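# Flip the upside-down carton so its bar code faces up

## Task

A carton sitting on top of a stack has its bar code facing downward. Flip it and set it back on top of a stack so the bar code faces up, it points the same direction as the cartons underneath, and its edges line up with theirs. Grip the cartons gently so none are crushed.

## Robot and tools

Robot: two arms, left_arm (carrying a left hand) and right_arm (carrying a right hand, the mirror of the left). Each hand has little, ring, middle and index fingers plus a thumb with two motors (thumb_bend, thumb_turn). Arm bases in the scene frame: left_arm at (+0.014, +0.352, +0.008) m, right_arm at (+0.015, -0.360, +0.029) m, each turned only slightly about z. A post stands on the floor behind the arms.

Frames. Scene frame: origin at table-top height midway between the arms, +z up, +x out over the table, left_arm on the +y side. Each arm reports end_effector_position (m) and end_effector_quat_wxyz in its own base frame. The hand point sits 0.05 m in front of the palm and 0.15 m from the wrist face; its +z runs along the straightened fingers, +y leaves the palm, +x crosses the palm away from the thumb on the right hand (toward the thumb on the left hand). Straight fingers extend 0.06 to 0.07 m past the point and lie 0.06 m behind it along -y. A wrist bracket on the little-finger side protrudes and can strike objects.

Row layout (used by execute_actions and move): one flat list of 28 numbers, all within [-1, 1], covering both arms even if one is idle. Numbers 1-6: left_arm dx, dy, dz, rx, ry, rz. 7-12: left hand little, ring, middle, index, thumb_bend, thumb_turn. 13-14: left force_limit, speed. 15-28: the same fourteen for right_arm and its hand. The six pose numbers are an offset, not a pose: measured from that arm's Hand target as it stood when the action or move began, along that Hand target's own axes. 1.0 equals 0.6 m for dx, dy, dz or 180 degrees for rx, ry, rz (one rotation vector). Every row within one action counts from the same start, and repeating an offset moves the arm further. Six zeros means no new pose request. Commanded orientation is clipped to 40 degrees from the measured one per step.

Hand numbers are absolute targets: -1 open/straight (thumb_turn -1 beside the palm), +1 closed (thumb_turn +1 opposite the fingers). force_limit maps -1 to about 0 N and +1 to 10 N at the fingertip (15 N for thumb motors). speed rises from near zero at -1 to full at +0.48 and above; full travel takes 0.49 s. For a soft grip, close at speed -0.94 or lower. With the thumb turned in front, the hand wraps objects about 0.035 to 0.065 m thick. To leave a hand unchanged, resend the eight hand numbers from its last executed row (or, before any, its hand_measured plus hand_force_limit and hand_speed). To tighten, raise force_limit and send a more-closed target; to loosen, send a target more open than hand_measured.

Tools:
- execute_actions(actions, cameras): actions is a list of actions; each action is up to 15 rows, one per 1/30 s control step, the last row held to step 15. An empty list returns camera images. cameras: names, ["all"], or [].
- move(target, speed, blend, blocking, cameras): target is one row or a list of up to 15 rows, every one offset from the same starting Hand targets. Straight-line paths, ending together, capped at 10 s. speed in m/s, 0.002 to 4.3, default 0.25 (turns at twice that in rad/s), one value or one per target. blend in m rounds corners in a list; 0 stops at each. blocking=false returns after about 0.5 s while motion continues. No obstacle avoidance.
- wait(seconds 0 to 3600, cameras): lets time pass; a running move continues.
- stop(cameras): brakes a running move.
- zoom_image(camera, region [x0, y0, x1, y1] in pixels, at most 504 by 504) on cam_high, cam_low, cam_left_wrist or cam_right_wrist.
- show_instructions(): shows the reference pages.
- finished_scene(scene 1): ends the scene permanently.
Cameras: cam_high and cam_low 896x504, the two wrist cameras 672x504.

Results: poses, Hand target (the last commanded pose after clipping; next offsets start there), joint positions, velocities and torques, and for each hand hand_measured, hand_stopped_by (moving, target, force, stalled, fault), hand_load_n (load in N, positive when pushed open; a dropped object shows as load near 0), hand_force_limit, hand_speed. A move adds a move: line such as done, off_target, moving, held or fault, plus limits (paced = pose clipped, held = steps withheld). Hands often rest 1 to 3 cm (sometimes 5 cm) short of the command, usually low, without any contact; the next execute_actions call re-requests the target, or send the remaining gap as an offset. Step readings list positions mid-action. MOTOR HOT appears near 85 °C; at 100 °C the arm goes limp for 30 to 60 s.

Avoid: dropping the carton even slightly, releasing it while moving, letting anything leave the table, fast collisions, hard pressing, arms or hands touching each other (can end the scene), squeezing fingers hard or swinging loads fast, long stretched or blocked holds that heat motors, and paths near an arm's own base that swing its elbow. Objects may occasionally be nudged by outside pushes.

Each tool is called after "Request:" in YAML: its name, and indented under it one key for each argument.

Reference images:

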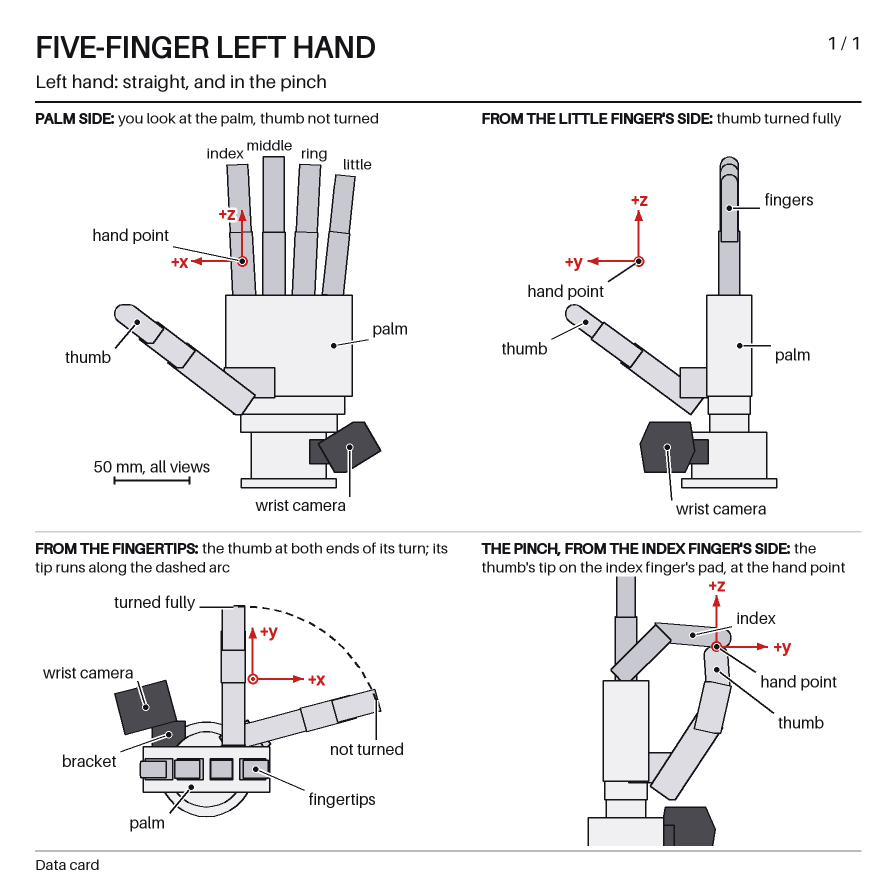

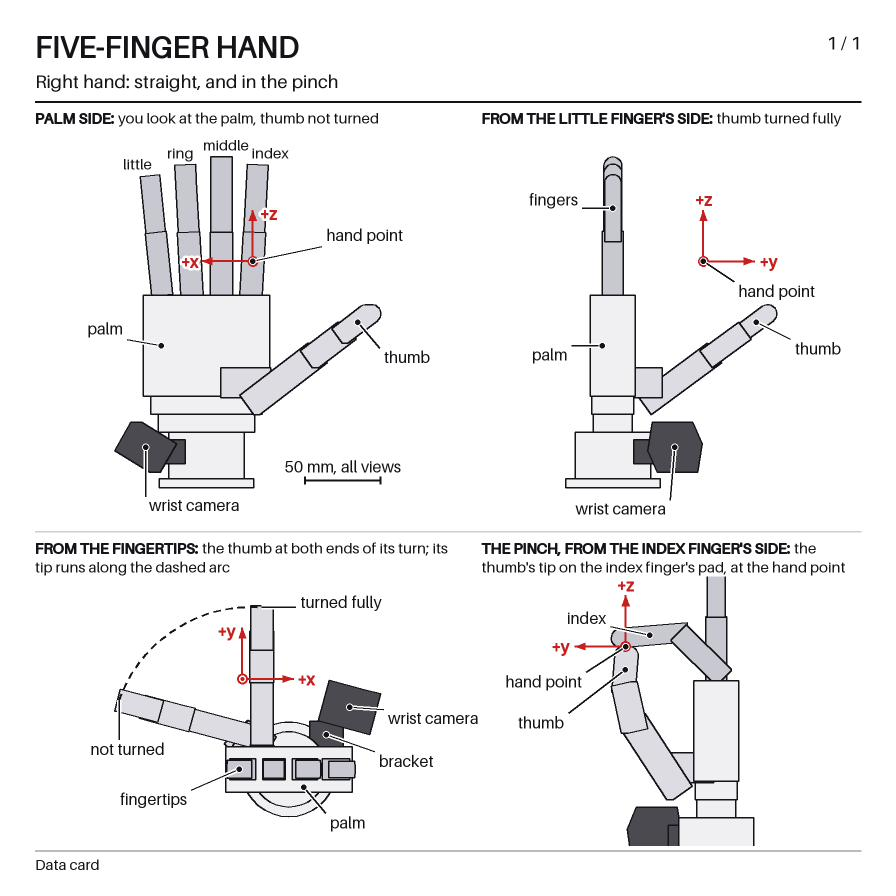

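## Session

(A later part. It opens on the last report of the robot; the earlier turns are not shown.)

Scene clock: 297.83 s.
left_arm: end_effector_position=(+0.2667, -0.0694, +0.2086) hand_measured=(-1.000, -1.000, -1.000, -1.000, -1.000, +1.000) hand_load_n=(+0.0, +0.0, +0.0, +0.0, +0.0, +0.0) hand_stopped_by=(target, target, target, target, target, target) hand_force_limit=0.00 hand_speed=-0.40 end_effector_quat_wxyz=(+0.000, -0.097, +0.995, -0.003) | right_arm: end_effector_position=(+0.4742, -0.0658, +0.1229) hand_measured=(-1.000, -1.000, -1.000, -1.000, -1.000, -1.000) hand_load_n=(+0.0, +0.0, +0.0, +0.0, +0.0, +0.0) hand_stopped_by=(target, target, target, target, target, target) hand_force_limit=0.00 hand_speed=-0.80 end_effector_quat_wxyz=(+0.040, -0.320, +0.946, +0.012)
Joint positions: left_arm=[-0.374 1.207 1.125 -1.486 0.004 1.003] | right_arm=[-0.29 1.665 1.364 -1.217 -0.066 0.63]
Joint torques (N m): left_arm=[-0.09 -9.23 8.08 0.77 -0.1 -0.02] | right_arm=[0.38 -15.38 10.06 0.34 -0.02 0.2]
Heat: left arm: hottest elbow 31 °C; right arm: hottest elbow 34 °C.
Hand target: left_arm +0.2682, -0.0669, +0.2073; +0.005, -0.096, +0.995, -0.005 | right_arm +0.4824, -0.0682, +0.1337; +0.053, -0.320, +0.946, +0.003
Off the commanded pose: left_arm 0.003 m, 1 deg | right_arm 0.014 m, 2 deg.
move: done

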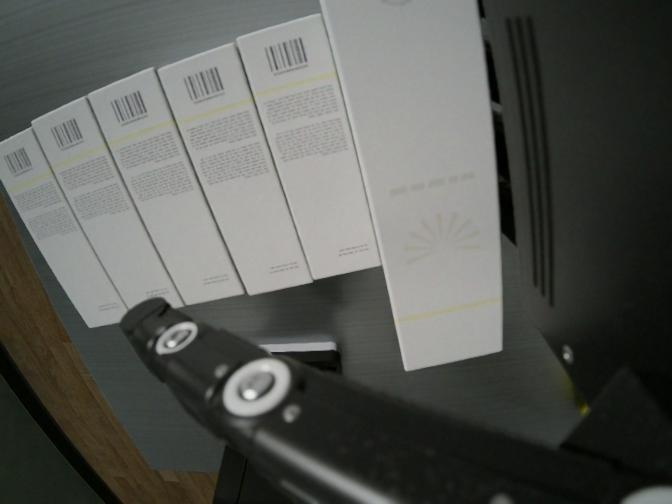

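Request:
move:
  target: [0,0.0075,0,0,0,0,-1,-1,-1,-1,-0.25,1,-0.7,-0.5,0,0,0,0,0,0,-1,-1,-1,-1,-1,-1,0,-0.8]
  speed: 0.05
  cameras: ["cam_left_wrist"]

Scene clock: 305.07 s.
left_arm: end_effector_position=(+0.2661, -0.0651, +0.2082) hand_measured=(-1.000, -1.000, -1.000, -1.000, -0.250, +1.000) hand_load_n=(+0.0, +0.0, +0.0, +0.0, -0.5, +0.0) hand_stopped_by=(target, target, target, target, target, target) hand_force_limit=-0.70 hand_speed=-0.50 end_effector_quat_wxyz=(+0.000, -0.096, +0.995, -0.003) | right_arm: end_effector_position=(+0.4742, -0.0658, +0.1229) hand_measured=(-1.000, -1.000, -1.000, -1.000, -1.000, -1.000) hand_load_n=(+0.0, +0.0, +0.0, +0.0, +0.0, +0.0) hand_stopped_by=(target, target, target, target, target, target) hand_force_limit=0.00 hand_speed=-0.80 end_effector_quat_wxyz=(+0.040, -0.320, +0.946, +0.012)
Joint positions: left_arm=[-0.363 1.202 1.119 -1.486 0.004 1.015] | right_arm=[-0.29 1.665 1.364 -1.217 -0.066 0.63]
Joint torques (N m): left_arm=[-0.15 -9.11 8.12 0.73 -0.09 -0.02] | right_arm=[0.21 -15.33 10.07 0.32 -0.02 0.21]
Heat: left arm: hottest elbow 31 °C; right arm: hottest elbow 34 °C.
Hand target: left_arm +0.2673, -0.0625, +0.2074; +0.005, -0.096, +0.995, -0.005 | right_arm +0.4824, -0.0682, +0.1337; +0.053, -0.320, +0.946, +0.003
Off the commanded pose: left_arm 0.003 m, 1 deg | right_arm 0.014 m, 2 deg.
move: done

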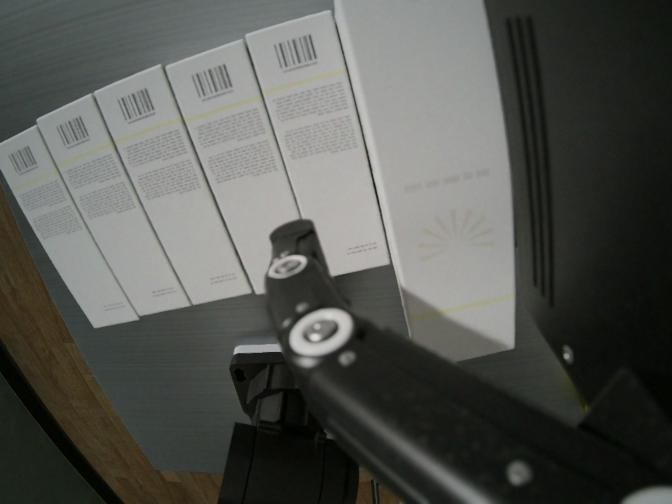

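Request:
move:
  target: [0,0,0,0,0,0,-1,-1,-1,-1,0.4,1,-0.7,-0.94,0,0,0,0,0,0,-1,-1,-1,-1,-1,-1,0,-0.8]
  speed: 0.05
  cameras: ["cam_left_wrist"]

Scene clock: 312.37 s.
left_arm: end_effector_position=(+0.2661, -0.0651, +0.2082) hand_measured=(-1.000, -1.000, -1.000, -1.000, +0.178, +1.000) hand_load_n=(+0.0, +0.0, +0.0, +0.0, +0.0, +0.0) hand_stopped_by=(target, target, target, target, moving, target) hand_force_limit=-0.70 hand_speed=-0.94 end_effector_quat_wxyz=(+0.000, -0.096, +0.995, -0.003) | right_arm: end_effector_position=(+0.4742, -0.0658, +0.1229) hand_measured=(-1.000, -1.000, -1.000, -1.000, -1.000, -1.000) hand_load_n=(+0.0, +0.0, +0.0, +0.0, +0.0, +0.0) hand_stopped_by=(target, target, target, target, target, target) hand_force_limit=0.00 hand_speed=-0.80 end_effector_quat_wxyz=(+0.040, -0.320, +0.946, +0.012)
Joint positions: left_arm=[-0.363 1.202 1.119 -1.486 0.004 1.015] | right_arm=[-0.29 1.665 1.364 -1.217 -0.066 0.63]
Joint torques (N m): left_arm=[0.03 -9.11 8.12 0.72 -0.08 -0.02] | right_arm=[0.32 -15.5 10.07 0.34 -0.02 0.2]
Heat: left arm: hottest elbow 31 °C; right arm: hottest elbow 34 °C.
Hand target: left_arm +0.2673, -0.0625, +0.2074; +0.005, -0.096, +0.995, -0.005 | right_arm +0.4824, -0.0682, +0.1337; +0.053, -0.320, +0.946, +0.003
Off the commanded pose: left_arm 0.003 m, 1 deg | right_arm 0.014 m, 2 deg.
move: moving (left_arm; no rest 5 s after the move's start)

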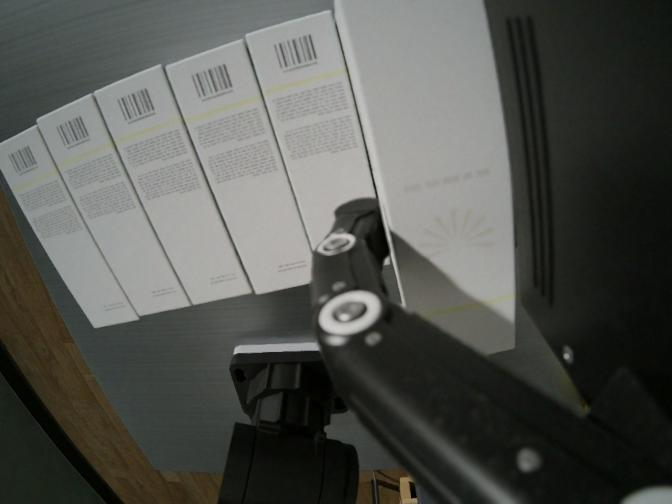

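Request:
wait:
  seconds: 2.5
  cameras: ["cam_left_wrist"]

Scene clock: 315.53 s.
left_arm: end_effector_position=(+0.2661, -0.0651, +0.2082) hand_measured=(-1.000, -1.000, -1.000, -1.000, +0.266, +1.000) hand_load_n=(+0.0, +0.0, +0.0, +0.0, +2.0, +0.5) hand_stopped_by=(target, target, target, target, force, target) hand_force_limit=-0.70 hand_speed=-0.94 end_effector_quat_wxyz=(+0.000, -0.096, +0.995, -0.003) | right_arm: end_effector_position=(+0.4742, -0.0658, +0.1229) hand_measured=(-1.000, -1.000, -1.000, -1.000, -1.000, -1.000) hand_load_n=(+0.0, +0.0, +0.0, +0.0, -0.5, +0.0) hand_stopped_by=(target, target, target, target, target, target) hand_force_limit=0.00 hand_speed=-0.80 end_effector_quat_wxyz=(+0.040, -0.320, +0.946, +0.012)
Joint positions: left_arm=[-0.363 1.202 1.119 -1.486 0.004 1.016] | right_arm=[-0.29 1.665 1.364 -1.217 -0.066 0.63]
Joint torques (N m): left_arm=[-0.09 -9.17 8.09 0.72 -0.09 -0.03] | right_arm=[0.32 -15.44 10.06 0.35 -0.02 0.2]
Heat: left arm: hottest elbow 31 °C; right arm: hottest elbow 34 °C.
Hand target: left_arm +0.2673, -0.0625, +0.2073; +0.005, -0.096, +0.995, -0.005 | right_arm +0.4824, -0.0682, +0.1337; +0.053, -0.320, +0.946, +0.003
Off the commanded pose: left_arm 0.003 m, 1 deg | right_arm 0.014 m, 2 deg.
wait: 2.50 s; at rest by 0.43 s

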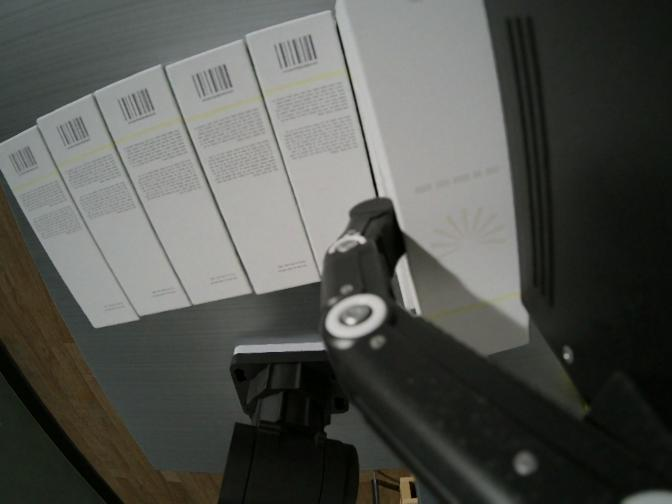

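Request:
move:
  target: [0,0,-0.06,0,0,0,-1,-1,-1,-1,0.4,1,-0.7,-0.94,0,0,0,0,0,0,-1,-1,-1,-1,-1,-1,0,-0.8]
  speed: 0.05
  cameras: ["all"]

Scene clock: 319.23 s.
left_arm: end_effector_position=(+0.2583, -0.0622, +0.2264) hand_measured=(-1.000, -1.000, -1.000, -1.000, +0.266, +1.000) hand_load_n=(+0.0, +0.0, +0.0, +0.0, +2.0, +0.0) hand_stopped_by=(target, target, target, target, force, target) hand_force_limit=-0.70 hand_speed=-0.94 end_effector_quat_wxyz=(-0.011, -0.096, +0.995, +0.003) | right_arm: end_effector_position=(+0.4742, -0.0658, +0.1229) hand_measured=(-1.000, -1.000, -1.000, -1.000, -1.000, -1.000) hand_load_n=(+0.0, +0.0, +0.0, +0.0, +0.0, +0.0) hand_stopped_by=(target, target, target, target, target, target) hand_force_limit=0.00 hand_speed=-0.80 end_effector_quat_wxyz=(+0.040, -0.320, +0.946, +0.012)
Joint positions: left_arm=[-0.363 1.194 1.157 -1.555 0.005 1.016] | right_arm=[-0.29 1.665 1.364 -1.217 -0.066 0.63]
Joint torques (N m): left_arm=[-0.03 -8.88 12.04 -0.18 -0.11 -0.03] | right_arm=[0.5 -15.38 10.04 0.32 -0.02 0.19]
Heat: left arm: hottest elbow 31 °C; right arm: hottest elbow 34 °C.
Hand target: left_arm +0.2669, -0.0622, +0.2434; +0.005, -0.096, +0.995, -0.005 | right_arm +0.4824, -0.0682, +0.1337; +0.053, -0.320, +0.946, +0.003
Off the commanded pose: left_arm 0.019 m, 2 deg | right_arm 0.014 m, 2 deg.
move: off_target (left_arm)

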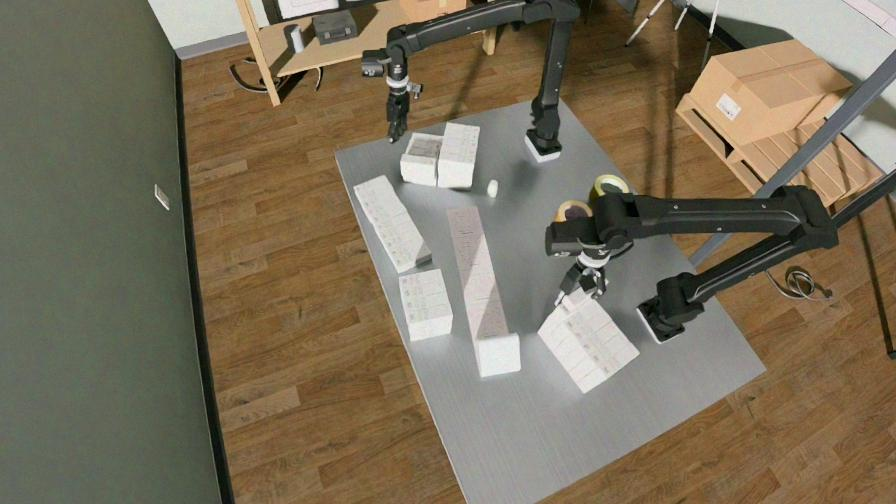

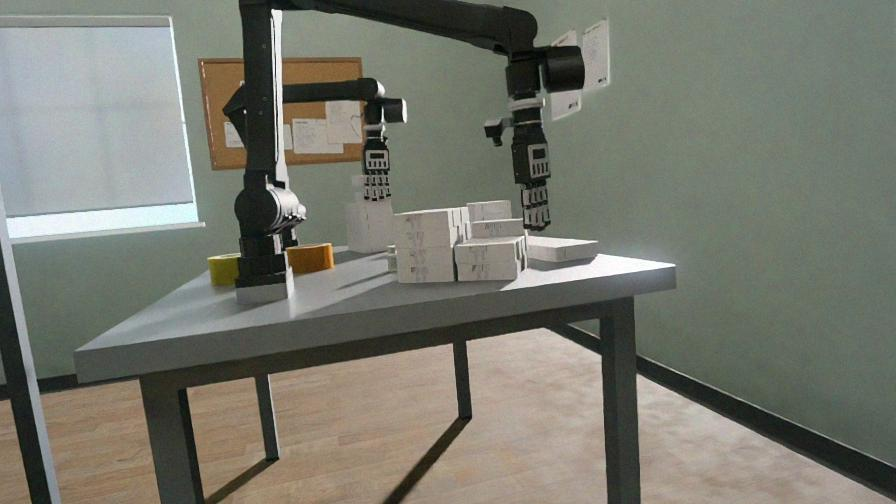

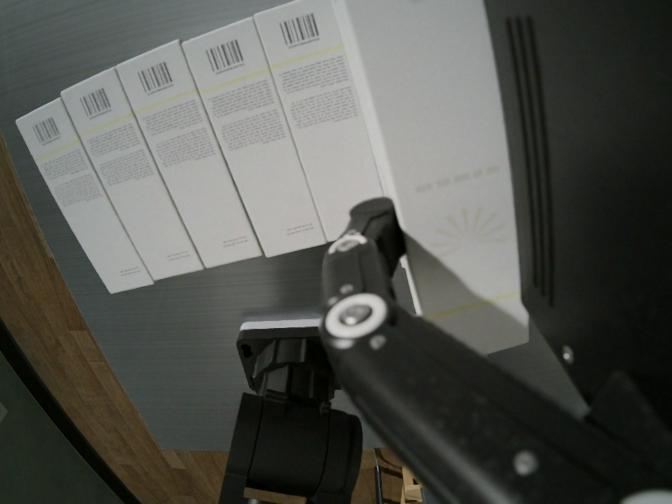

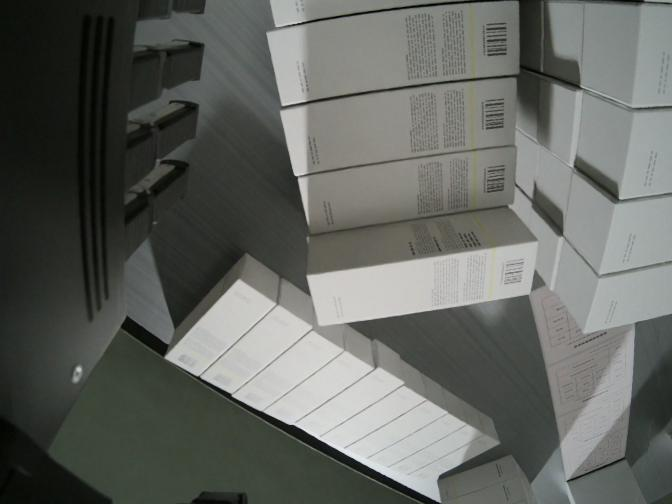

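Request:
move:
  target: [0,0,0.057,0,0,0,-1,-1,-1,-1,0.4,1,-0.7,-0.94,0,0,0,0,0,0,-1,-1,-1,-1,-1,-1,0,-0.8]
  speed: 0.05
  cameras: ["cam_left_wrist"]

Scene clock: 424.70 s.
left_arm: end_effector_position=(+0.2641, -0.0644, +0.2111) hand_measured=(-1.000, -1.000, -1.000, -1.000, +0.266, +1.000) hand_load_n=(+0.0, +0.0, +0.0, +0.0, +2.0, +0.5) hand_stopped_by=(target, target, target, target, force, target) hand_force_limit=-0.70 hand_speed=-0.94 end_effector_quat_wxyz=(+0.001, -0.096, +0.995, -0.003) | right_arm: end_effector_position=(+0.4742, -0.0658, +0.1229) hand_measured=(-1.000, -1.000, -1.000, -1.000, -1.000, -1.000) hand_load_n=(+0.0, +0.0, +0.0, +0.0, +0.0, +0.0) hand_stopped_by=(target, target, target, target, target, target) hand_force_limit=0.00 hand_speed=-0.80 end_effector_quat_wxyz=(+0.040, -0.320, +0.946, +0.012)
Joint positions: left_arm=[-0.363 1.194 1.121 -1.494 0.005 1.016] | right_arm=[-0.29 1.665 1.364 -1.217 -0.066 0.63]
Joint torques (N m): left_arm=[0.03 -8.29 8.31 0.83 -0.09 -0.03] | right_arm=[0.38 -15.44 10.11 0.31 -0.01 0.19]
Heat: left arm: hottest elbow 36 °C; right arm: hottest elbow 34 °C.
Hand target: left_arm +0.2672, -0.0625, +0.2091; +0.005, -0.096, +0.995, -0.005 | right_arm +0.4824, -0.0682, +0.1337; +0.053, -0.320, +0.946, +0.003
Off the commanded pose: left_arm 0.004 m, 1 deg | right_arm 0.014 m, 2 deg.
move: done

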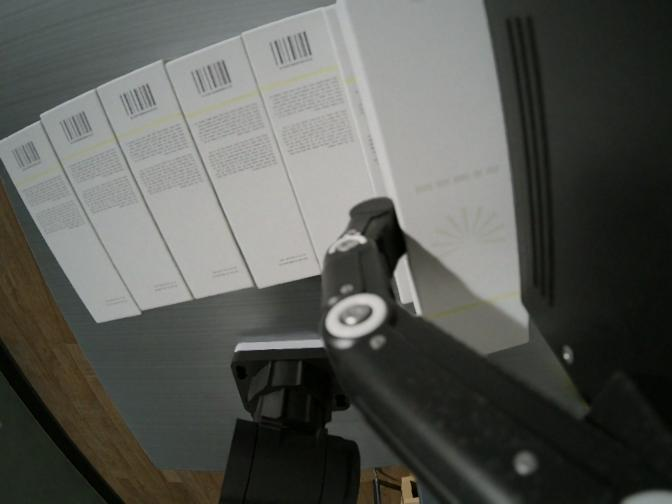

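Request:
move:
  target: [0,0,0.0045,0,0,0,-1,-1,-1,-1,0.4,1,-0.7,-0.94,0,0,0,0,0,0,-1,-1,-1,-1,-1,-1,0,-0.8]
  speed: 0.03
  cameras: ["cam_left_wrist"]

Scene clock: 428.07 s.
left_arm: end_effector_position=(+0.2642, -0.0644, +0.2087) hand_measured=(-1.000, -1.000, -1.000, -1.000, +0.266, +1.000) hand_load_n=(+0.0, +0.0, +0.0, +0.0, +2.0, +0.5) hand_stopped_by=(target, target, target, target, force, target) hand_force_limit=-0.70 hand_speed=-0.94 end_effector_quat_wxyz=(+0.001, -0.096, +0.995, -0.003) | right_arm: end_effector_position=(+0.4742, -0.0658, +0.1229) hand_measured=(-1.000, -1.000, -1.000, -1.000, -1.000, -1.000) hand_load_n=(+0.0, +0.0, +0.0, +0.0, +0.0, +0.0) hand_stopped_by=(target, target, target, target, target, target) hand_force_limit=0.00 hand_speed=-0.80 end_effector_quat_wxyz=(+0.040, -0.320, +0.946, +0.012)
Joint positions: left_arm=[-0.363 1.194 1.115 -1.486 0.005 1.016] | right_arm=[-0.29 1.665 1.364 -1.217 -0.066 0.63]
Joint torques (N m): left_arm=[0.03 -8.18 8.29 0.68 -0.1 -0.03] | right_arm=[0.38 -15.38 10.06 0.31 -0.01 0.2]
Heat: left arm: hottest elbow 36 °C; right arm: hottest elbow 34 °C.
Hand target: left_arm +0.2674, -0.0626, +0.2065; +0.005, -0.096, +0.995, -0.005 | right_arm +0.4824, -0.0682, +0.1337; +0.053, -0.320, +0.946, +0.003
Off the commanded pose: left_arm 0.004 m, 0 deg | right_arm 0.014 m, 2 deg.
move: done

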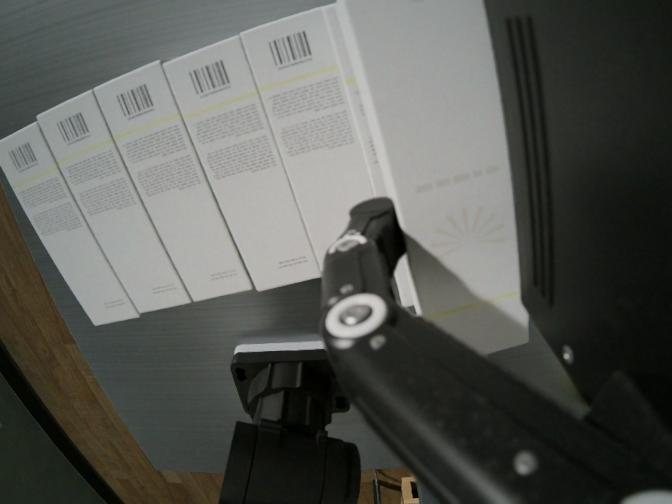

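Request:
move:
  target:
    - [0,0,0.003,0,0,0,-1,-1,-1,-1,0.4,1,-0.7,-0.94,0,0,0,0,0,0,-1,-1,-1,-1,-1,-1,0,-0.8]
    - [0,0,0.003,0,0,0,-1,-1,-1,-1,-0.15,1,-0.7,-0.8,0,0,0,0,0,0,-1,-1,-1,-1,-1,-1,0,-0.8]
  speed: 0.03
  cameras: ["cam_left_wrist"]

Scene clock: 433.50 s.
left_arm: end_effector_position=(+0.2648, -0.0647, +0.2078) hand_measured=(-1.000, -1.000, -1.000, -1.000, -0.150, +1.000) hand_load_n=(+0.0, +0.0, +0.0, +0.0, +0.0, +0.0) hand_stopped_by=(target, target, target, target, target, target) hand_force_limit=-0.70 hand_speed=-0.80 end_effector_quat_wxyz=(+0.002, -0.096, +0.995, -0.004) | right_arm: end_effector_position=(+0.4742, -0.0658, +0.1229) hand_measured=(-1.000, -1.000, -1.000, -1.000, -1.000, -1.000) hand_load_n=(+0.0, +0.0, +0.0, +0.0, +0.0, +0.0) hand_stopped_by=(target, target, target, target, target, target) hand_force_limit=0.00 hand_speed=-0.80 end_effector_quat_wxyz=(+0.040, -0.320, +0.946, +0.012)
Joint positions: left_arm=[-0.363 1.194 1.113 -1.482 0.005 1.016] | right_arm=[-0.29 1.665 1.364 -1.217 -0.066 0.63]
Joint torques (N m): left_arm=[0.03 -8.18 8.09 0.85 -0.1 -0.03] | right_arm=[0.32 -15.44 10.07 0.32 -0.01 0.2]
Heat: left arm: hottest elbow 35 °C; right arm: hottest elbow 34 °C.
Hand target: left_arm +0.2673, -0.0626, +0.2046; +0.005, -0.096, +0.995, -0.005 | right_arm +0.4824, -0.0682, +0.1337; +0.053, -0.320, +0.946, +0.003
Off the commanded pose: left_arm 0.005 m, 0 deg | right_arm 0.014 m, 2 deg.
move: done

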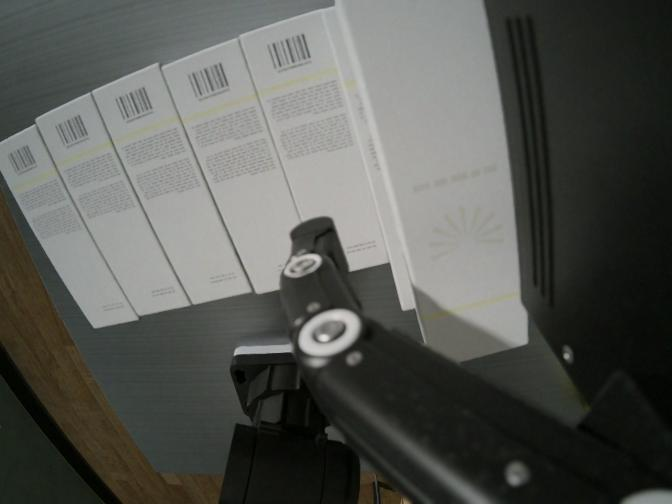

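Request:
move:
  target:
    - [0,-0.005,-0.002,0,0,0,-1,-1,-1,-1,-0.15,1,-0.7,-0.8,0,0,0,0,0,0,-1,-1,-1,-1,-1,-1,0,-0.8]
    - [-0.030,-0.005,-0.002,0,0.039,0,-1,-1,-1,-1,-0.15,1,-0.7,-0.8,0,0,0,0,0,0,-1,-1,-1,-1,-1,-1,0,-0.8]
  speed: 0.04
  cameras: ["cam_left_wrist"]

Scene clock: 441.50 s.
left_arm: end_effector_position=(+0.2764, -0.0624, +0.2022) hand_measured=(-1.000, -1.000, -1.000, -1.000, -0.150, +1.000) hand_load_n=(+0.0, +0.0, +0.0, +0.0, +0.0, +0.0) hand_stopped_by=(target, target, target, target, target, target) hand_force_limit=-0.70 hand_speed=-0.80 end_effector_quat_wxyz=(-0.053, -0.095, +0.994, -0.010) | right_arm: end_effector_position=(+0.4742, -0.0658, +0.1229) hand_measured=(-1.000, -1.000, -1.000, -1.000, -1.000, -1.000) hand_load_n=(+0.0, +0.0, +0.0, +0.0, +0.0, +0.0) hand_stopped_by=(target, target, target, target, target, target) hand_force_limit=0.00 hand_speed=-0.80 end_effector_quat_wxyz=(+0.040, -0.320, +0.946, +0.012)
Joint positions: left_arm=[-0.313 1.292 1.169 -1.537 0.061 1.07] | right_arm=[-0.29 1.665 1.364 -1.217 -0.066 0.63]
Joint torques (N m): left_arm=[0.03 -7.59 10.78 -0.23 0.06 -0.02] | right_arm=[0.32 -15.33 10.07 0.35 -0.01 0.2]
Heat: left arm: hottest elbow 35 °C; right arm: hottest elbow 34 °C.
Hand target: left_arm +0.2856, -0.0621, +0.2060; -0.056, -0.095, +0.994, -0.011 | right_arm +0.4824, -0.0682, +0.1337; +0.053, -0.320, +0.946, +0.003
Off the commanded pose: left_arm 0.010 m, 0 deg | right_arm 0.014 m, 2 deg.
move: done

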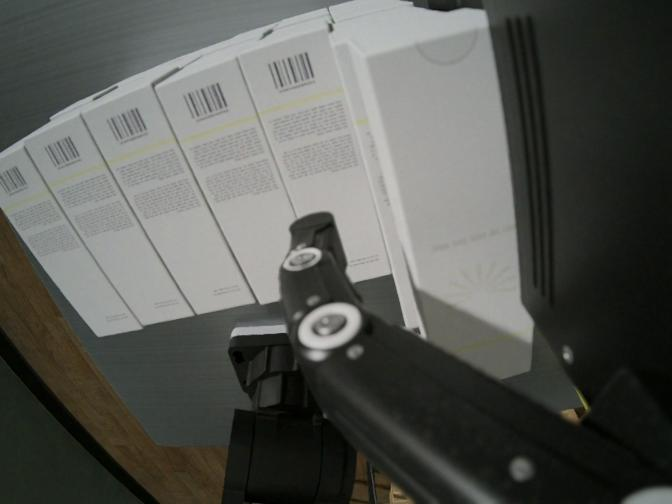

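Request:
move:
  target: [-0.006,-0.003,-0.010,0,0,0,-1,-1,-1,-1,-0.15,1,-0.7,-0.8,0,0,0,0,0,0,-1,-1,-1,-1,-1,-1,0,-0.8]
  speed: 0.04
  cameras: ["cam_left_wrist"]

Scene clock: 450.00 s.
left_arm: end_effector_position=(+0.2791, -0.0623, +0.2035) hand_measured=(-1.000, -1.000, -1.000, -1.000, -0.150, +1.000) hand_load_n=(+0.0, +0.0, +0.0, +0.0, +0.0, +0.0) hand_stopped_by=(target, target, target, target, target, target) hand_force_limit=-0.70 hand_speed=-0.80 end_effector_quat_wxyz=(-0.060, -0.096, +0.994, -0.007) | right_arm: end_effector_position=(+0.4742, -0.0658, +0.1229) hand_measured=(-1.000, -1.000, -1.000, -1.000, -1.000, -1.000) hand_load_n=(+0.0, +0.0, +0.0, +0.0, +0.0, +0.0) hand_stopped_by=(target, target, target, target, target, target) hand_force_limit=0.00 hand_speed=-0.80 end_effector_quat_wxyz=(+0.040, -0.320, +0.946, +0.012)
Joint positions: left_arm=[-0.31 1.31 1.185 -1.551 0.061 1.072] | right_arm=[-0.29 1.665 1.364 -1.217 -0.066 0.63]
Joint torques (N m): left_arm=[0.03 -8.7 11.38 -0.23 0.05 -0.02] | right_arm=[0.15 -15.44 10.1 0.35 -0.02 0.21]
Heat: left arm: hottest elbow 35 °C; right arm: hottest elbow 34 °C.
Hand target: left_arm +0.2900, -0.0630, +0.2116; -0.056, -0.095, +0.994, -0.011 | right_arm +0.4824, -0.0682, +0.1337; +0.053, -0.320, +0.946, +0.003
Off the commanded pose: left_arm 0.014 m, 1 deg | right_arm 0.014 m, 2 deg.
move: off_target (left_arm)

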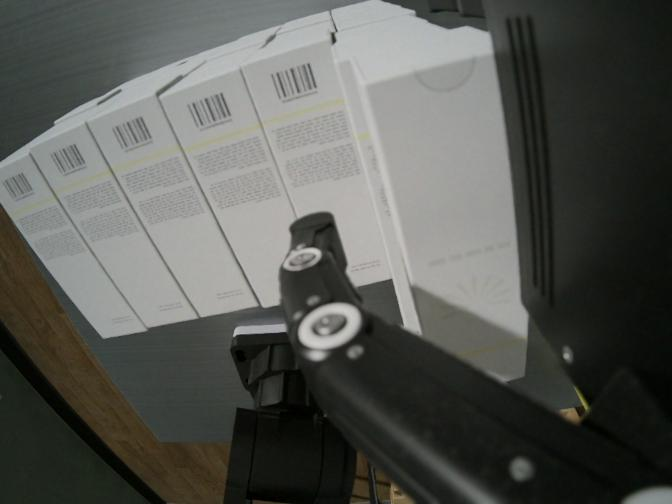

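Request:
move:
  target: [0,0,-0.018,0,0,0,-1,-1,-1,-1,-0.15,1,-0.7,-0.8,0,0,0,0,0,0,-1,-1,-1,-1,-1,-1,0,-0.8]
  speed: 0.04
  cameras: ["cam_left_wrist"]

Scene clock: 452.47 s.
left_arm: end_effector_position=(+0.2806, -0.0621, +0.2131) hand_measured=(-1.000, -1.000, -1.000, -1.000, -0.150, +1.000) hand_load_n=(+0.0, +0.0, +0.0, +0.0, +0.0, +0.0) hand_stopped_by=(target, target, target, target, target, target) hand_force_limit=-0.70 hand_speed=-0.80 end_effector_quat_wxyz=(-0.061, -0.096, +0.994, -0.007) | right_arm: end_effector_position=(+0.4742, -0.0658, +0.1229) hand_measured=(-1.000, -1.000, -1.000, -1.000, -1.000, -1.000) hand_load_n=(+0.0, +0.0, +0.0, +0.0, +0.0, +0.0) hand_stopped_by=(target, target, target, target, target, target) hand_force_limit=0.00 hand_speed=-0.80 end_effector_quat_wxyz=(+0.040, -0.320, +0.946, +0.012)
Joint positions: left_arm=[-0.308 1.312 1.212 -1.577 0.061 1.074] | right_arm=[-0.29 1.665 1.364 -1.217 -0.066 0.63]
Joint torques (N m): left_arm=[-0.03 -8.88 11.59 -0.39 0.04 -0.01] | right_arm=[0.26 -15.33 10.09 0.31 0 0.2]
Heat: left arm: hottest elbow 35 °C; right arm: hottest elbow 34 °C.
Hand target: left_arm +0.2914, -0.0626, +0.2224; -0.056, -0.096, +0.994, -0.011 | right_arm +0.4824, -0.0682, +0.1337; +0.053, -0.320, +0.946, +0.003
Off the commanded pose: left_arm 0.014 m, 1 deg | right_arm 0.014 m, 2 deg.
move: off_target (left_arm)

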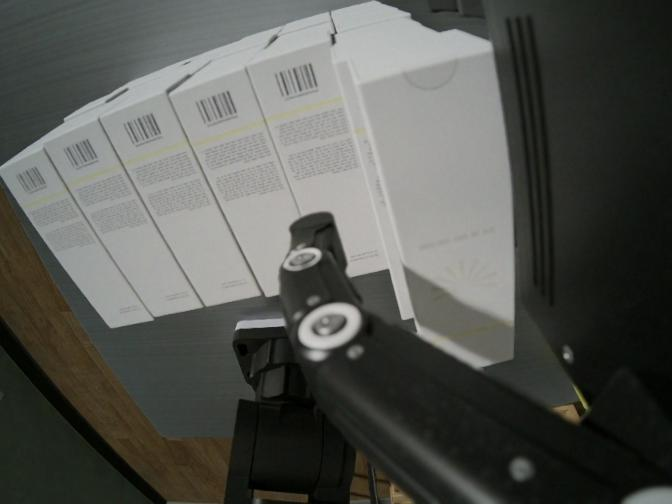

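Request:
move:
  target: [0,0,0.012,0,0,0,-1,-1,-1,-1,-0.15,1,-0.7,-0.8,0,0,0,0,0,0,-1,-1,-1,-1,-1,-1,0,-0.8]
  speed: 0.04
  cameras: ["cam_left_wrist"]

Scene clock: 454.97 s.
left_arm: end_effector_position=(+0.2805, -0.0621, +0.2131) hand_measured=(-1.000, -1.000, -1.000, -1.000, -0.150, +1.000) hand_load_n=(+0.0, +0.0, +0.0, +0.0, +0.0, +0.0) hand_stopped_by=(target, target, target, target, target, target) hand_force_limit=-0.70 hand_speed=-0.80 end_effector_quat_wxyz=(-0.061, -0.096, +0.994, -0.007) | right_arm: end_effector_position=(+0.4742, -0.0658, +0.1229) hand_measured=(-1.000, -1.000, -1.000, -1.000, -1.000, -1.000) hand_load_n=(+0.0, +0.0, +0.0, +0.0, -0.5, +0.0) hand_stopped_by=(target, target, target, target, target, target) hand_force_limit=0.00 hand_speed=-0.80 end_effector_quat_wxyz=(+0.040, -0.320, +0.946, +0.012)
Joint positions: left_arm=[-0.308 1.312 1.212 -1.578 0.061 1.074] | right_arm=[-0.29 1.665 1.364 -1.217 -0.066 0.63]
Joint torques (N m): left_arm=[-0.15 -8.88 10.15 0.35 0.05 -0.04] | right_arm=[0.26 -15.33 10.1 0.32 -0.02 0.2]
Heat: left arm: hottest elbow 35 °C; right arm: hottest elbow 34 °C.
Hand target: left_arm +0.2905, -0.0628, +0.2152; -0.056, -0.096, +0.994, -0.011 | right_arm +0.4824, -0.0682, +0.1337; +0.053, -0.320, +0.946, +0.003
Off the commanded pose: left_arm 0.010 m, 1 deg | right_arm 0.014 m, 2 deg.
move: done

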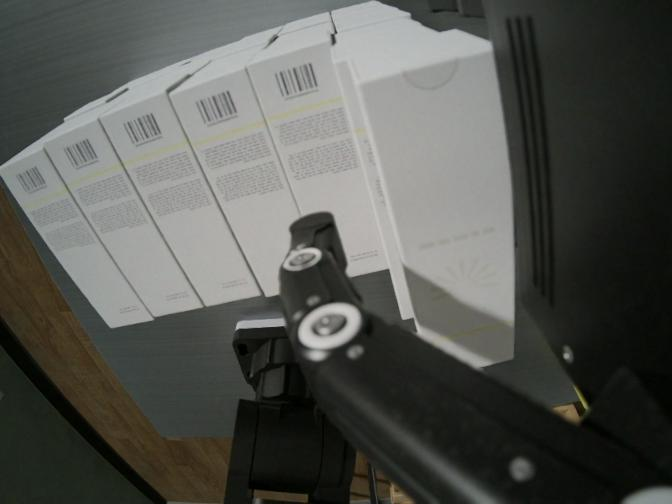

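Request:
move:
  target: [0,0,0.01,0,0,0,-1,-1,-1,-1,-0.15,1,-0.7,-0.8,0,0,0,0,0,0,-1,-1,-1,-1,-1,-1,0,-0.8]
  speed: 0.04
  cameras: ["cam_left_wrist"]

Scene clock: 457.37 s.
left_arm: end_effector_position=(+0.2826, -0.0627, +0.2124) hand_measured=(-1.000, -1.000, -1.000, -1.000, -0.150, +1.000) hand_load_n=(+0.0, +0.0, +0.0, +0.0, +0.0, +0.0) hand_stopped_by=(target, target, target, target, target, target) hand_force_limit=-0.70 hand_speed=-0.80 end_effector_quat_wxyz=(-0.057, -0.096, +0.994, -0.009) | right_arm: end_effector_position=(+0.4742, -0.0658, +0.1229) hand_measured=(-1.000, -1.000, -1.000, -1.000, -1.000, -1.000) hand_load_n=(+0.0, +0.0, +0.0, +0.0, +0.0, +0.0) hand_stopped_by=(target, target, target, target, target, target) hand_force_limit=0.00 hand_speed=-0.80 end_effector_quat_wxyz=(+0.040, -0.320, +0.946, +0.012)
Joint positions: left_arm=[-0.308 1.312 1.212 -1.569 0.061 1.074] | right_arm=[-0.29 1.665 1.364 -1.217 -0.066 0.63]
Joint torques (N m): left_arm=[-0.09 -8.88 8.99 0.57 0.05 -0.05] | right_arm=[0.38 -15.38 10.11 0.34 -0.01 0.2]
Heat: left arm: hottest elbow 35 °C; right arm: hottest elbow 34 °C.
Hand target: left_arm +0.2899, -0.0630, +0.2093; -0.056, -0.096, +0.994, -0.011 | right_arm +0.4824, -0.0682, +0.1337; +0.053, -0.320, +0.946, +0.003
Off the commanded pose: left_arm 0.008 m, 0 deg | right_arm 0.014 m, 2 deg.
move: done

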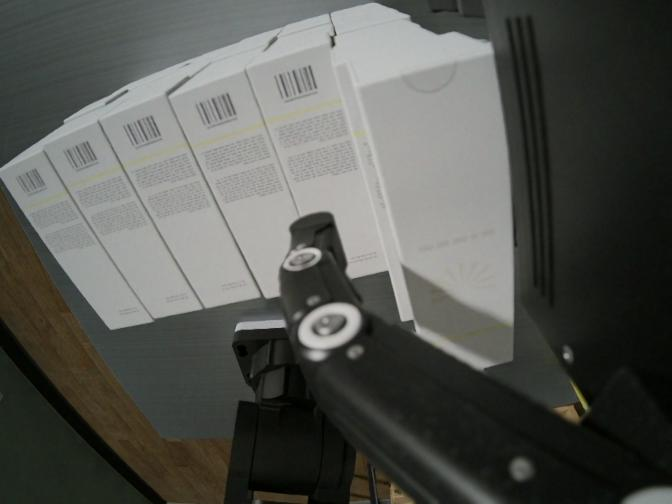

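Request:
move:
  target: [0,0,0,0,0,0,-1,-1,-1,-1,0.4,1,-0.68,-0.94,0,0,0,0,0,0,-1,-1,-1,-1,-1,-1,0,-0.8]
  speed: 0.04
  cameras: ["cam_left_wrist"]

Request:
wait:
  seconds: 2
  cameras: ["cam_left_wrist"]

Scene clock: 470.63 s.
left_arm: end_effector_position=(+0.2826, -0.0627, +0.2124) hand_measured=(-1.000, -1.000, -1.000, -1.000, +0.264, +1.000) hand_load_n=(+0.0, +0.0, +0.0, +0.0, +2.0, +0.0) hand_stopped_by=(target, target, target, target, force, target) hand_force_limit=-0.68 hand_speed=-0.94 end_effector_quat_wxyz=(-0.057, -0.096, +0.994, -0.009) | right_arm: end_effector_position=(+0.4742, -0.0658, +0.1229) hand_measured=(-1.000, -1.000, -1.000, -1.000, -1.000, -1.000) hand_load_n=(+0.0, +0.0, +0.0, +0.0, +0.0, +0.0) hand_stopped_by=(target, target, target, target, target, target) hand_force_limit=0.00 hand_speed=-0.80 end_effector_quat_wxyz=(+0.040, -0.320, +0.946, +0.012)
Joint positions: left_arm=[-0.308 1.312 1.212 -1.569 0.061 1.074] | right_arm=[-0.29 1.665 1.364 -1.217 -0.066 0.63]
Joint torques (N m): left_arm=[-0.26 -8.94 8.98 0.64 0.07 -0.04] | right_arm=[0.32 -15.56 10.07 0.35 -0.01 0.2]
Heat: left arm: hottest elbow 34 °C; right arm: hottest elbow 35 °C.
Hand target: left_arm +0.2899, -0.0630, +0.2093; -0.056, -0.096, +0.994, -0.011 | right_arm +0.4824, -0.0682, +0.1337; +0.053, -0.320, +0.946, +0.003
Off the commanded pose: left_arm 0.008 m, 0 deg | right_arm 0.014 m, 2 deg.
move: done

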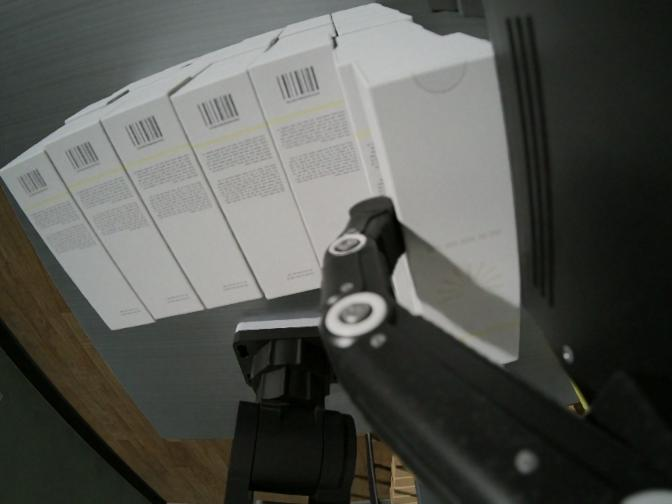

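Scene clock: 472.63 s.
left_arm: end_effector_position=(+0.2826, -0.0627, +0.2124) hand_measured=(-1.000, -1.000, -1.000, -1.000, +0.264, +1.000) hand_load_n=(+0.0, +0.0, +0.0, +0.0, +2.0, +0.0) hand_stopped_by=(target, target, target, target, force, target) hand_force_limit=-0.68 hand_speed=-0.94 end_effector_quat_wxyz=(-0.057, -0.096, +0.994, -0.009) | right_arm: end_effector_position=(+0.4742, -0.0658, +0.1229) hand_measured=(-1.000, -1.000, -1.000, -1.000, -1.000, -1.000) hand_load_n=(+0.0, +0.0, +0.0, +0.0, +0.0, +0.0) hand_stopped_by=(target, target, target, target, target, target) hand_force_limit=0.00 hand_speed=-0.80 end_effector_quat_wxyz=(+0.040, -0.320, +0.946, +0.012)
Joint positions: left_arm=[-0.308 1.312 1.212 -1.569 0.061 1.074] | right_arm=[-0.29 1.665 1.364 -1.217 -0.066 0.63]
Joint torques (N m): left_arm=[-0.26 -8.88 8.99 0.62 0.06 -0.04] | right_arm=[0.32 -15.33 10.09 0.34 -0.02 0.2]
Heat: left arm: hottest elbow 33 °C; right arm: hottest elbow 35 °C.
Hand target: left_arm +0.2899, -0.0630, +0.2093; -0.056, -0.096, +0.994, -0.011 | right_arm +0.4824, -0.0682, +0.1337; +0.053, -0.320, +0.946, +0.003
Off the commanded pose: left_arm 0.008 m, 0 deg | right_arm 0.014 m, 2 deg.
wait: 2.00 s; at rest by 0.17 s

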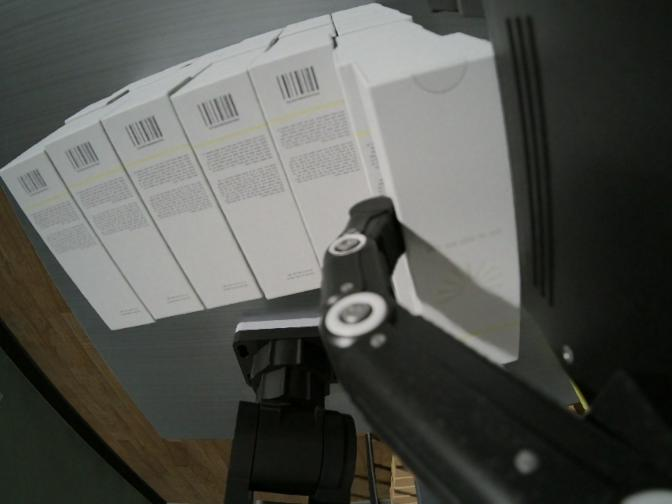

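Request:
move:
  target:
    - [0.0095,-0.001,-0.0829,0,0,0,-1,-1,-1,-1,0.4,1,-0.68,-0.94,0,0,0,0,0,0,-1,-1,-1,-1,-1,-1,0,-0.8]
    - [0.0322,-0.4887,0.0752,-0.0449,0.0022,0.3642,-1,-1,-1,-1,0.4,1,-0.68,-0.94,0,0,0,0,0,0,-1,-1,-1,-1,-1,-1,0,-0.8]
  speed: [0.06,0.15]
  blend: [0.01,0]
  cameras: ["all"]

Scene clock: 505.50 s.
left_arm: end_effector_position=(+0.3127, -0.3403, +0.1644) hand_measured=(-1.000, -1.000, -1.000, -1.000, +0.264, +1.000) hand_load_n=(+0.0, +0.0, +0.0, +0.0, +1.5, +0.0) hand_stopped_by=(target, target, target, target, force, target) hand_force_limit=-0.68 hand_speed=-0.94 end_effector_quat_wxyz=(-0.066, +0.455, +0.887, +0.035) | right_arm: end_effector_position=(+0.4742, -0.0658, +0.1229) hand_measured=(-1.000, -1.000, -1.000, -1.000, -1.000, -1.000) hand_load_n=(+0.0, +0.0, +0.0, +0.0, +0.0, +0.0) hand_stopped_by=(target, target, target, target, target, target) hand_force_limit=0.00 hand_speed=-0.80 end_effector_quat_wxyz=(+0.040, -0.320, +0.946, +0.012)
Joint positions: left_arm=[-0.956 1.742 1.566 -1.544 0 1.562] | right_arm=[-0.29 1.665 1.364 -1.217 -0.066 0.63]
Joint torques (N m): left_arm=[-1.08 -16.73 11.51 0.42 -0.11 -0.04] | right_arm=[0.26 -15.33 10.07 0.34 -0.01 0.19]
Heat: left arm: hottest elbow 33 °C; right arm: hottest elbow 35 °C.
Hand target: left_arm +0.3221, -0.3559, +0.1696; -0.051, +0.461, +0.885, +0.027 | right_arm +0.4824, -0.0682, +0.1337; +0.053, -0.320, +0.946, +0.003
Off the commanded pose: left_arm 0.019 m, 2 deg | right_arm 0.014 m, 2 deg.
move: off_target (left_arm)

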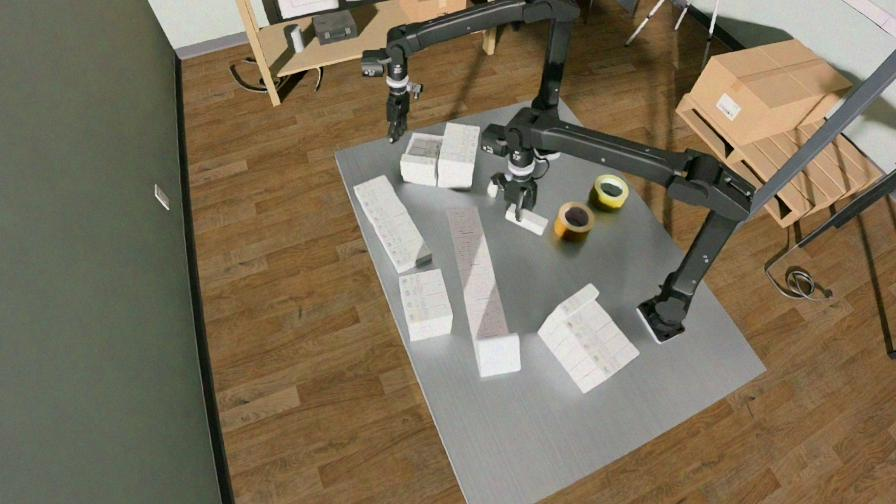

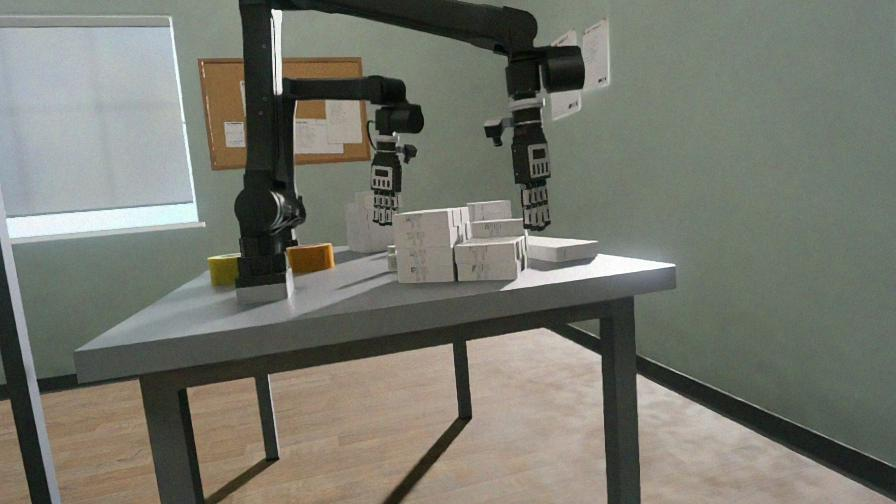

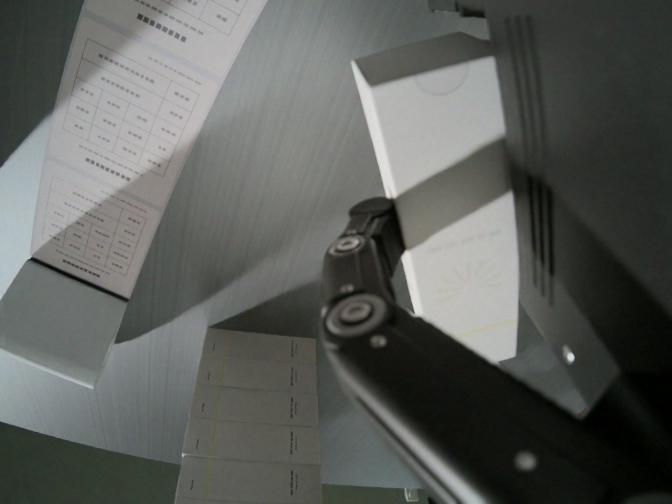

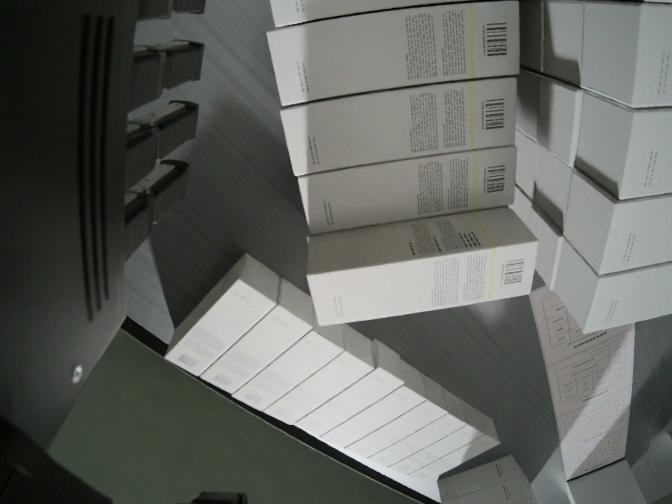

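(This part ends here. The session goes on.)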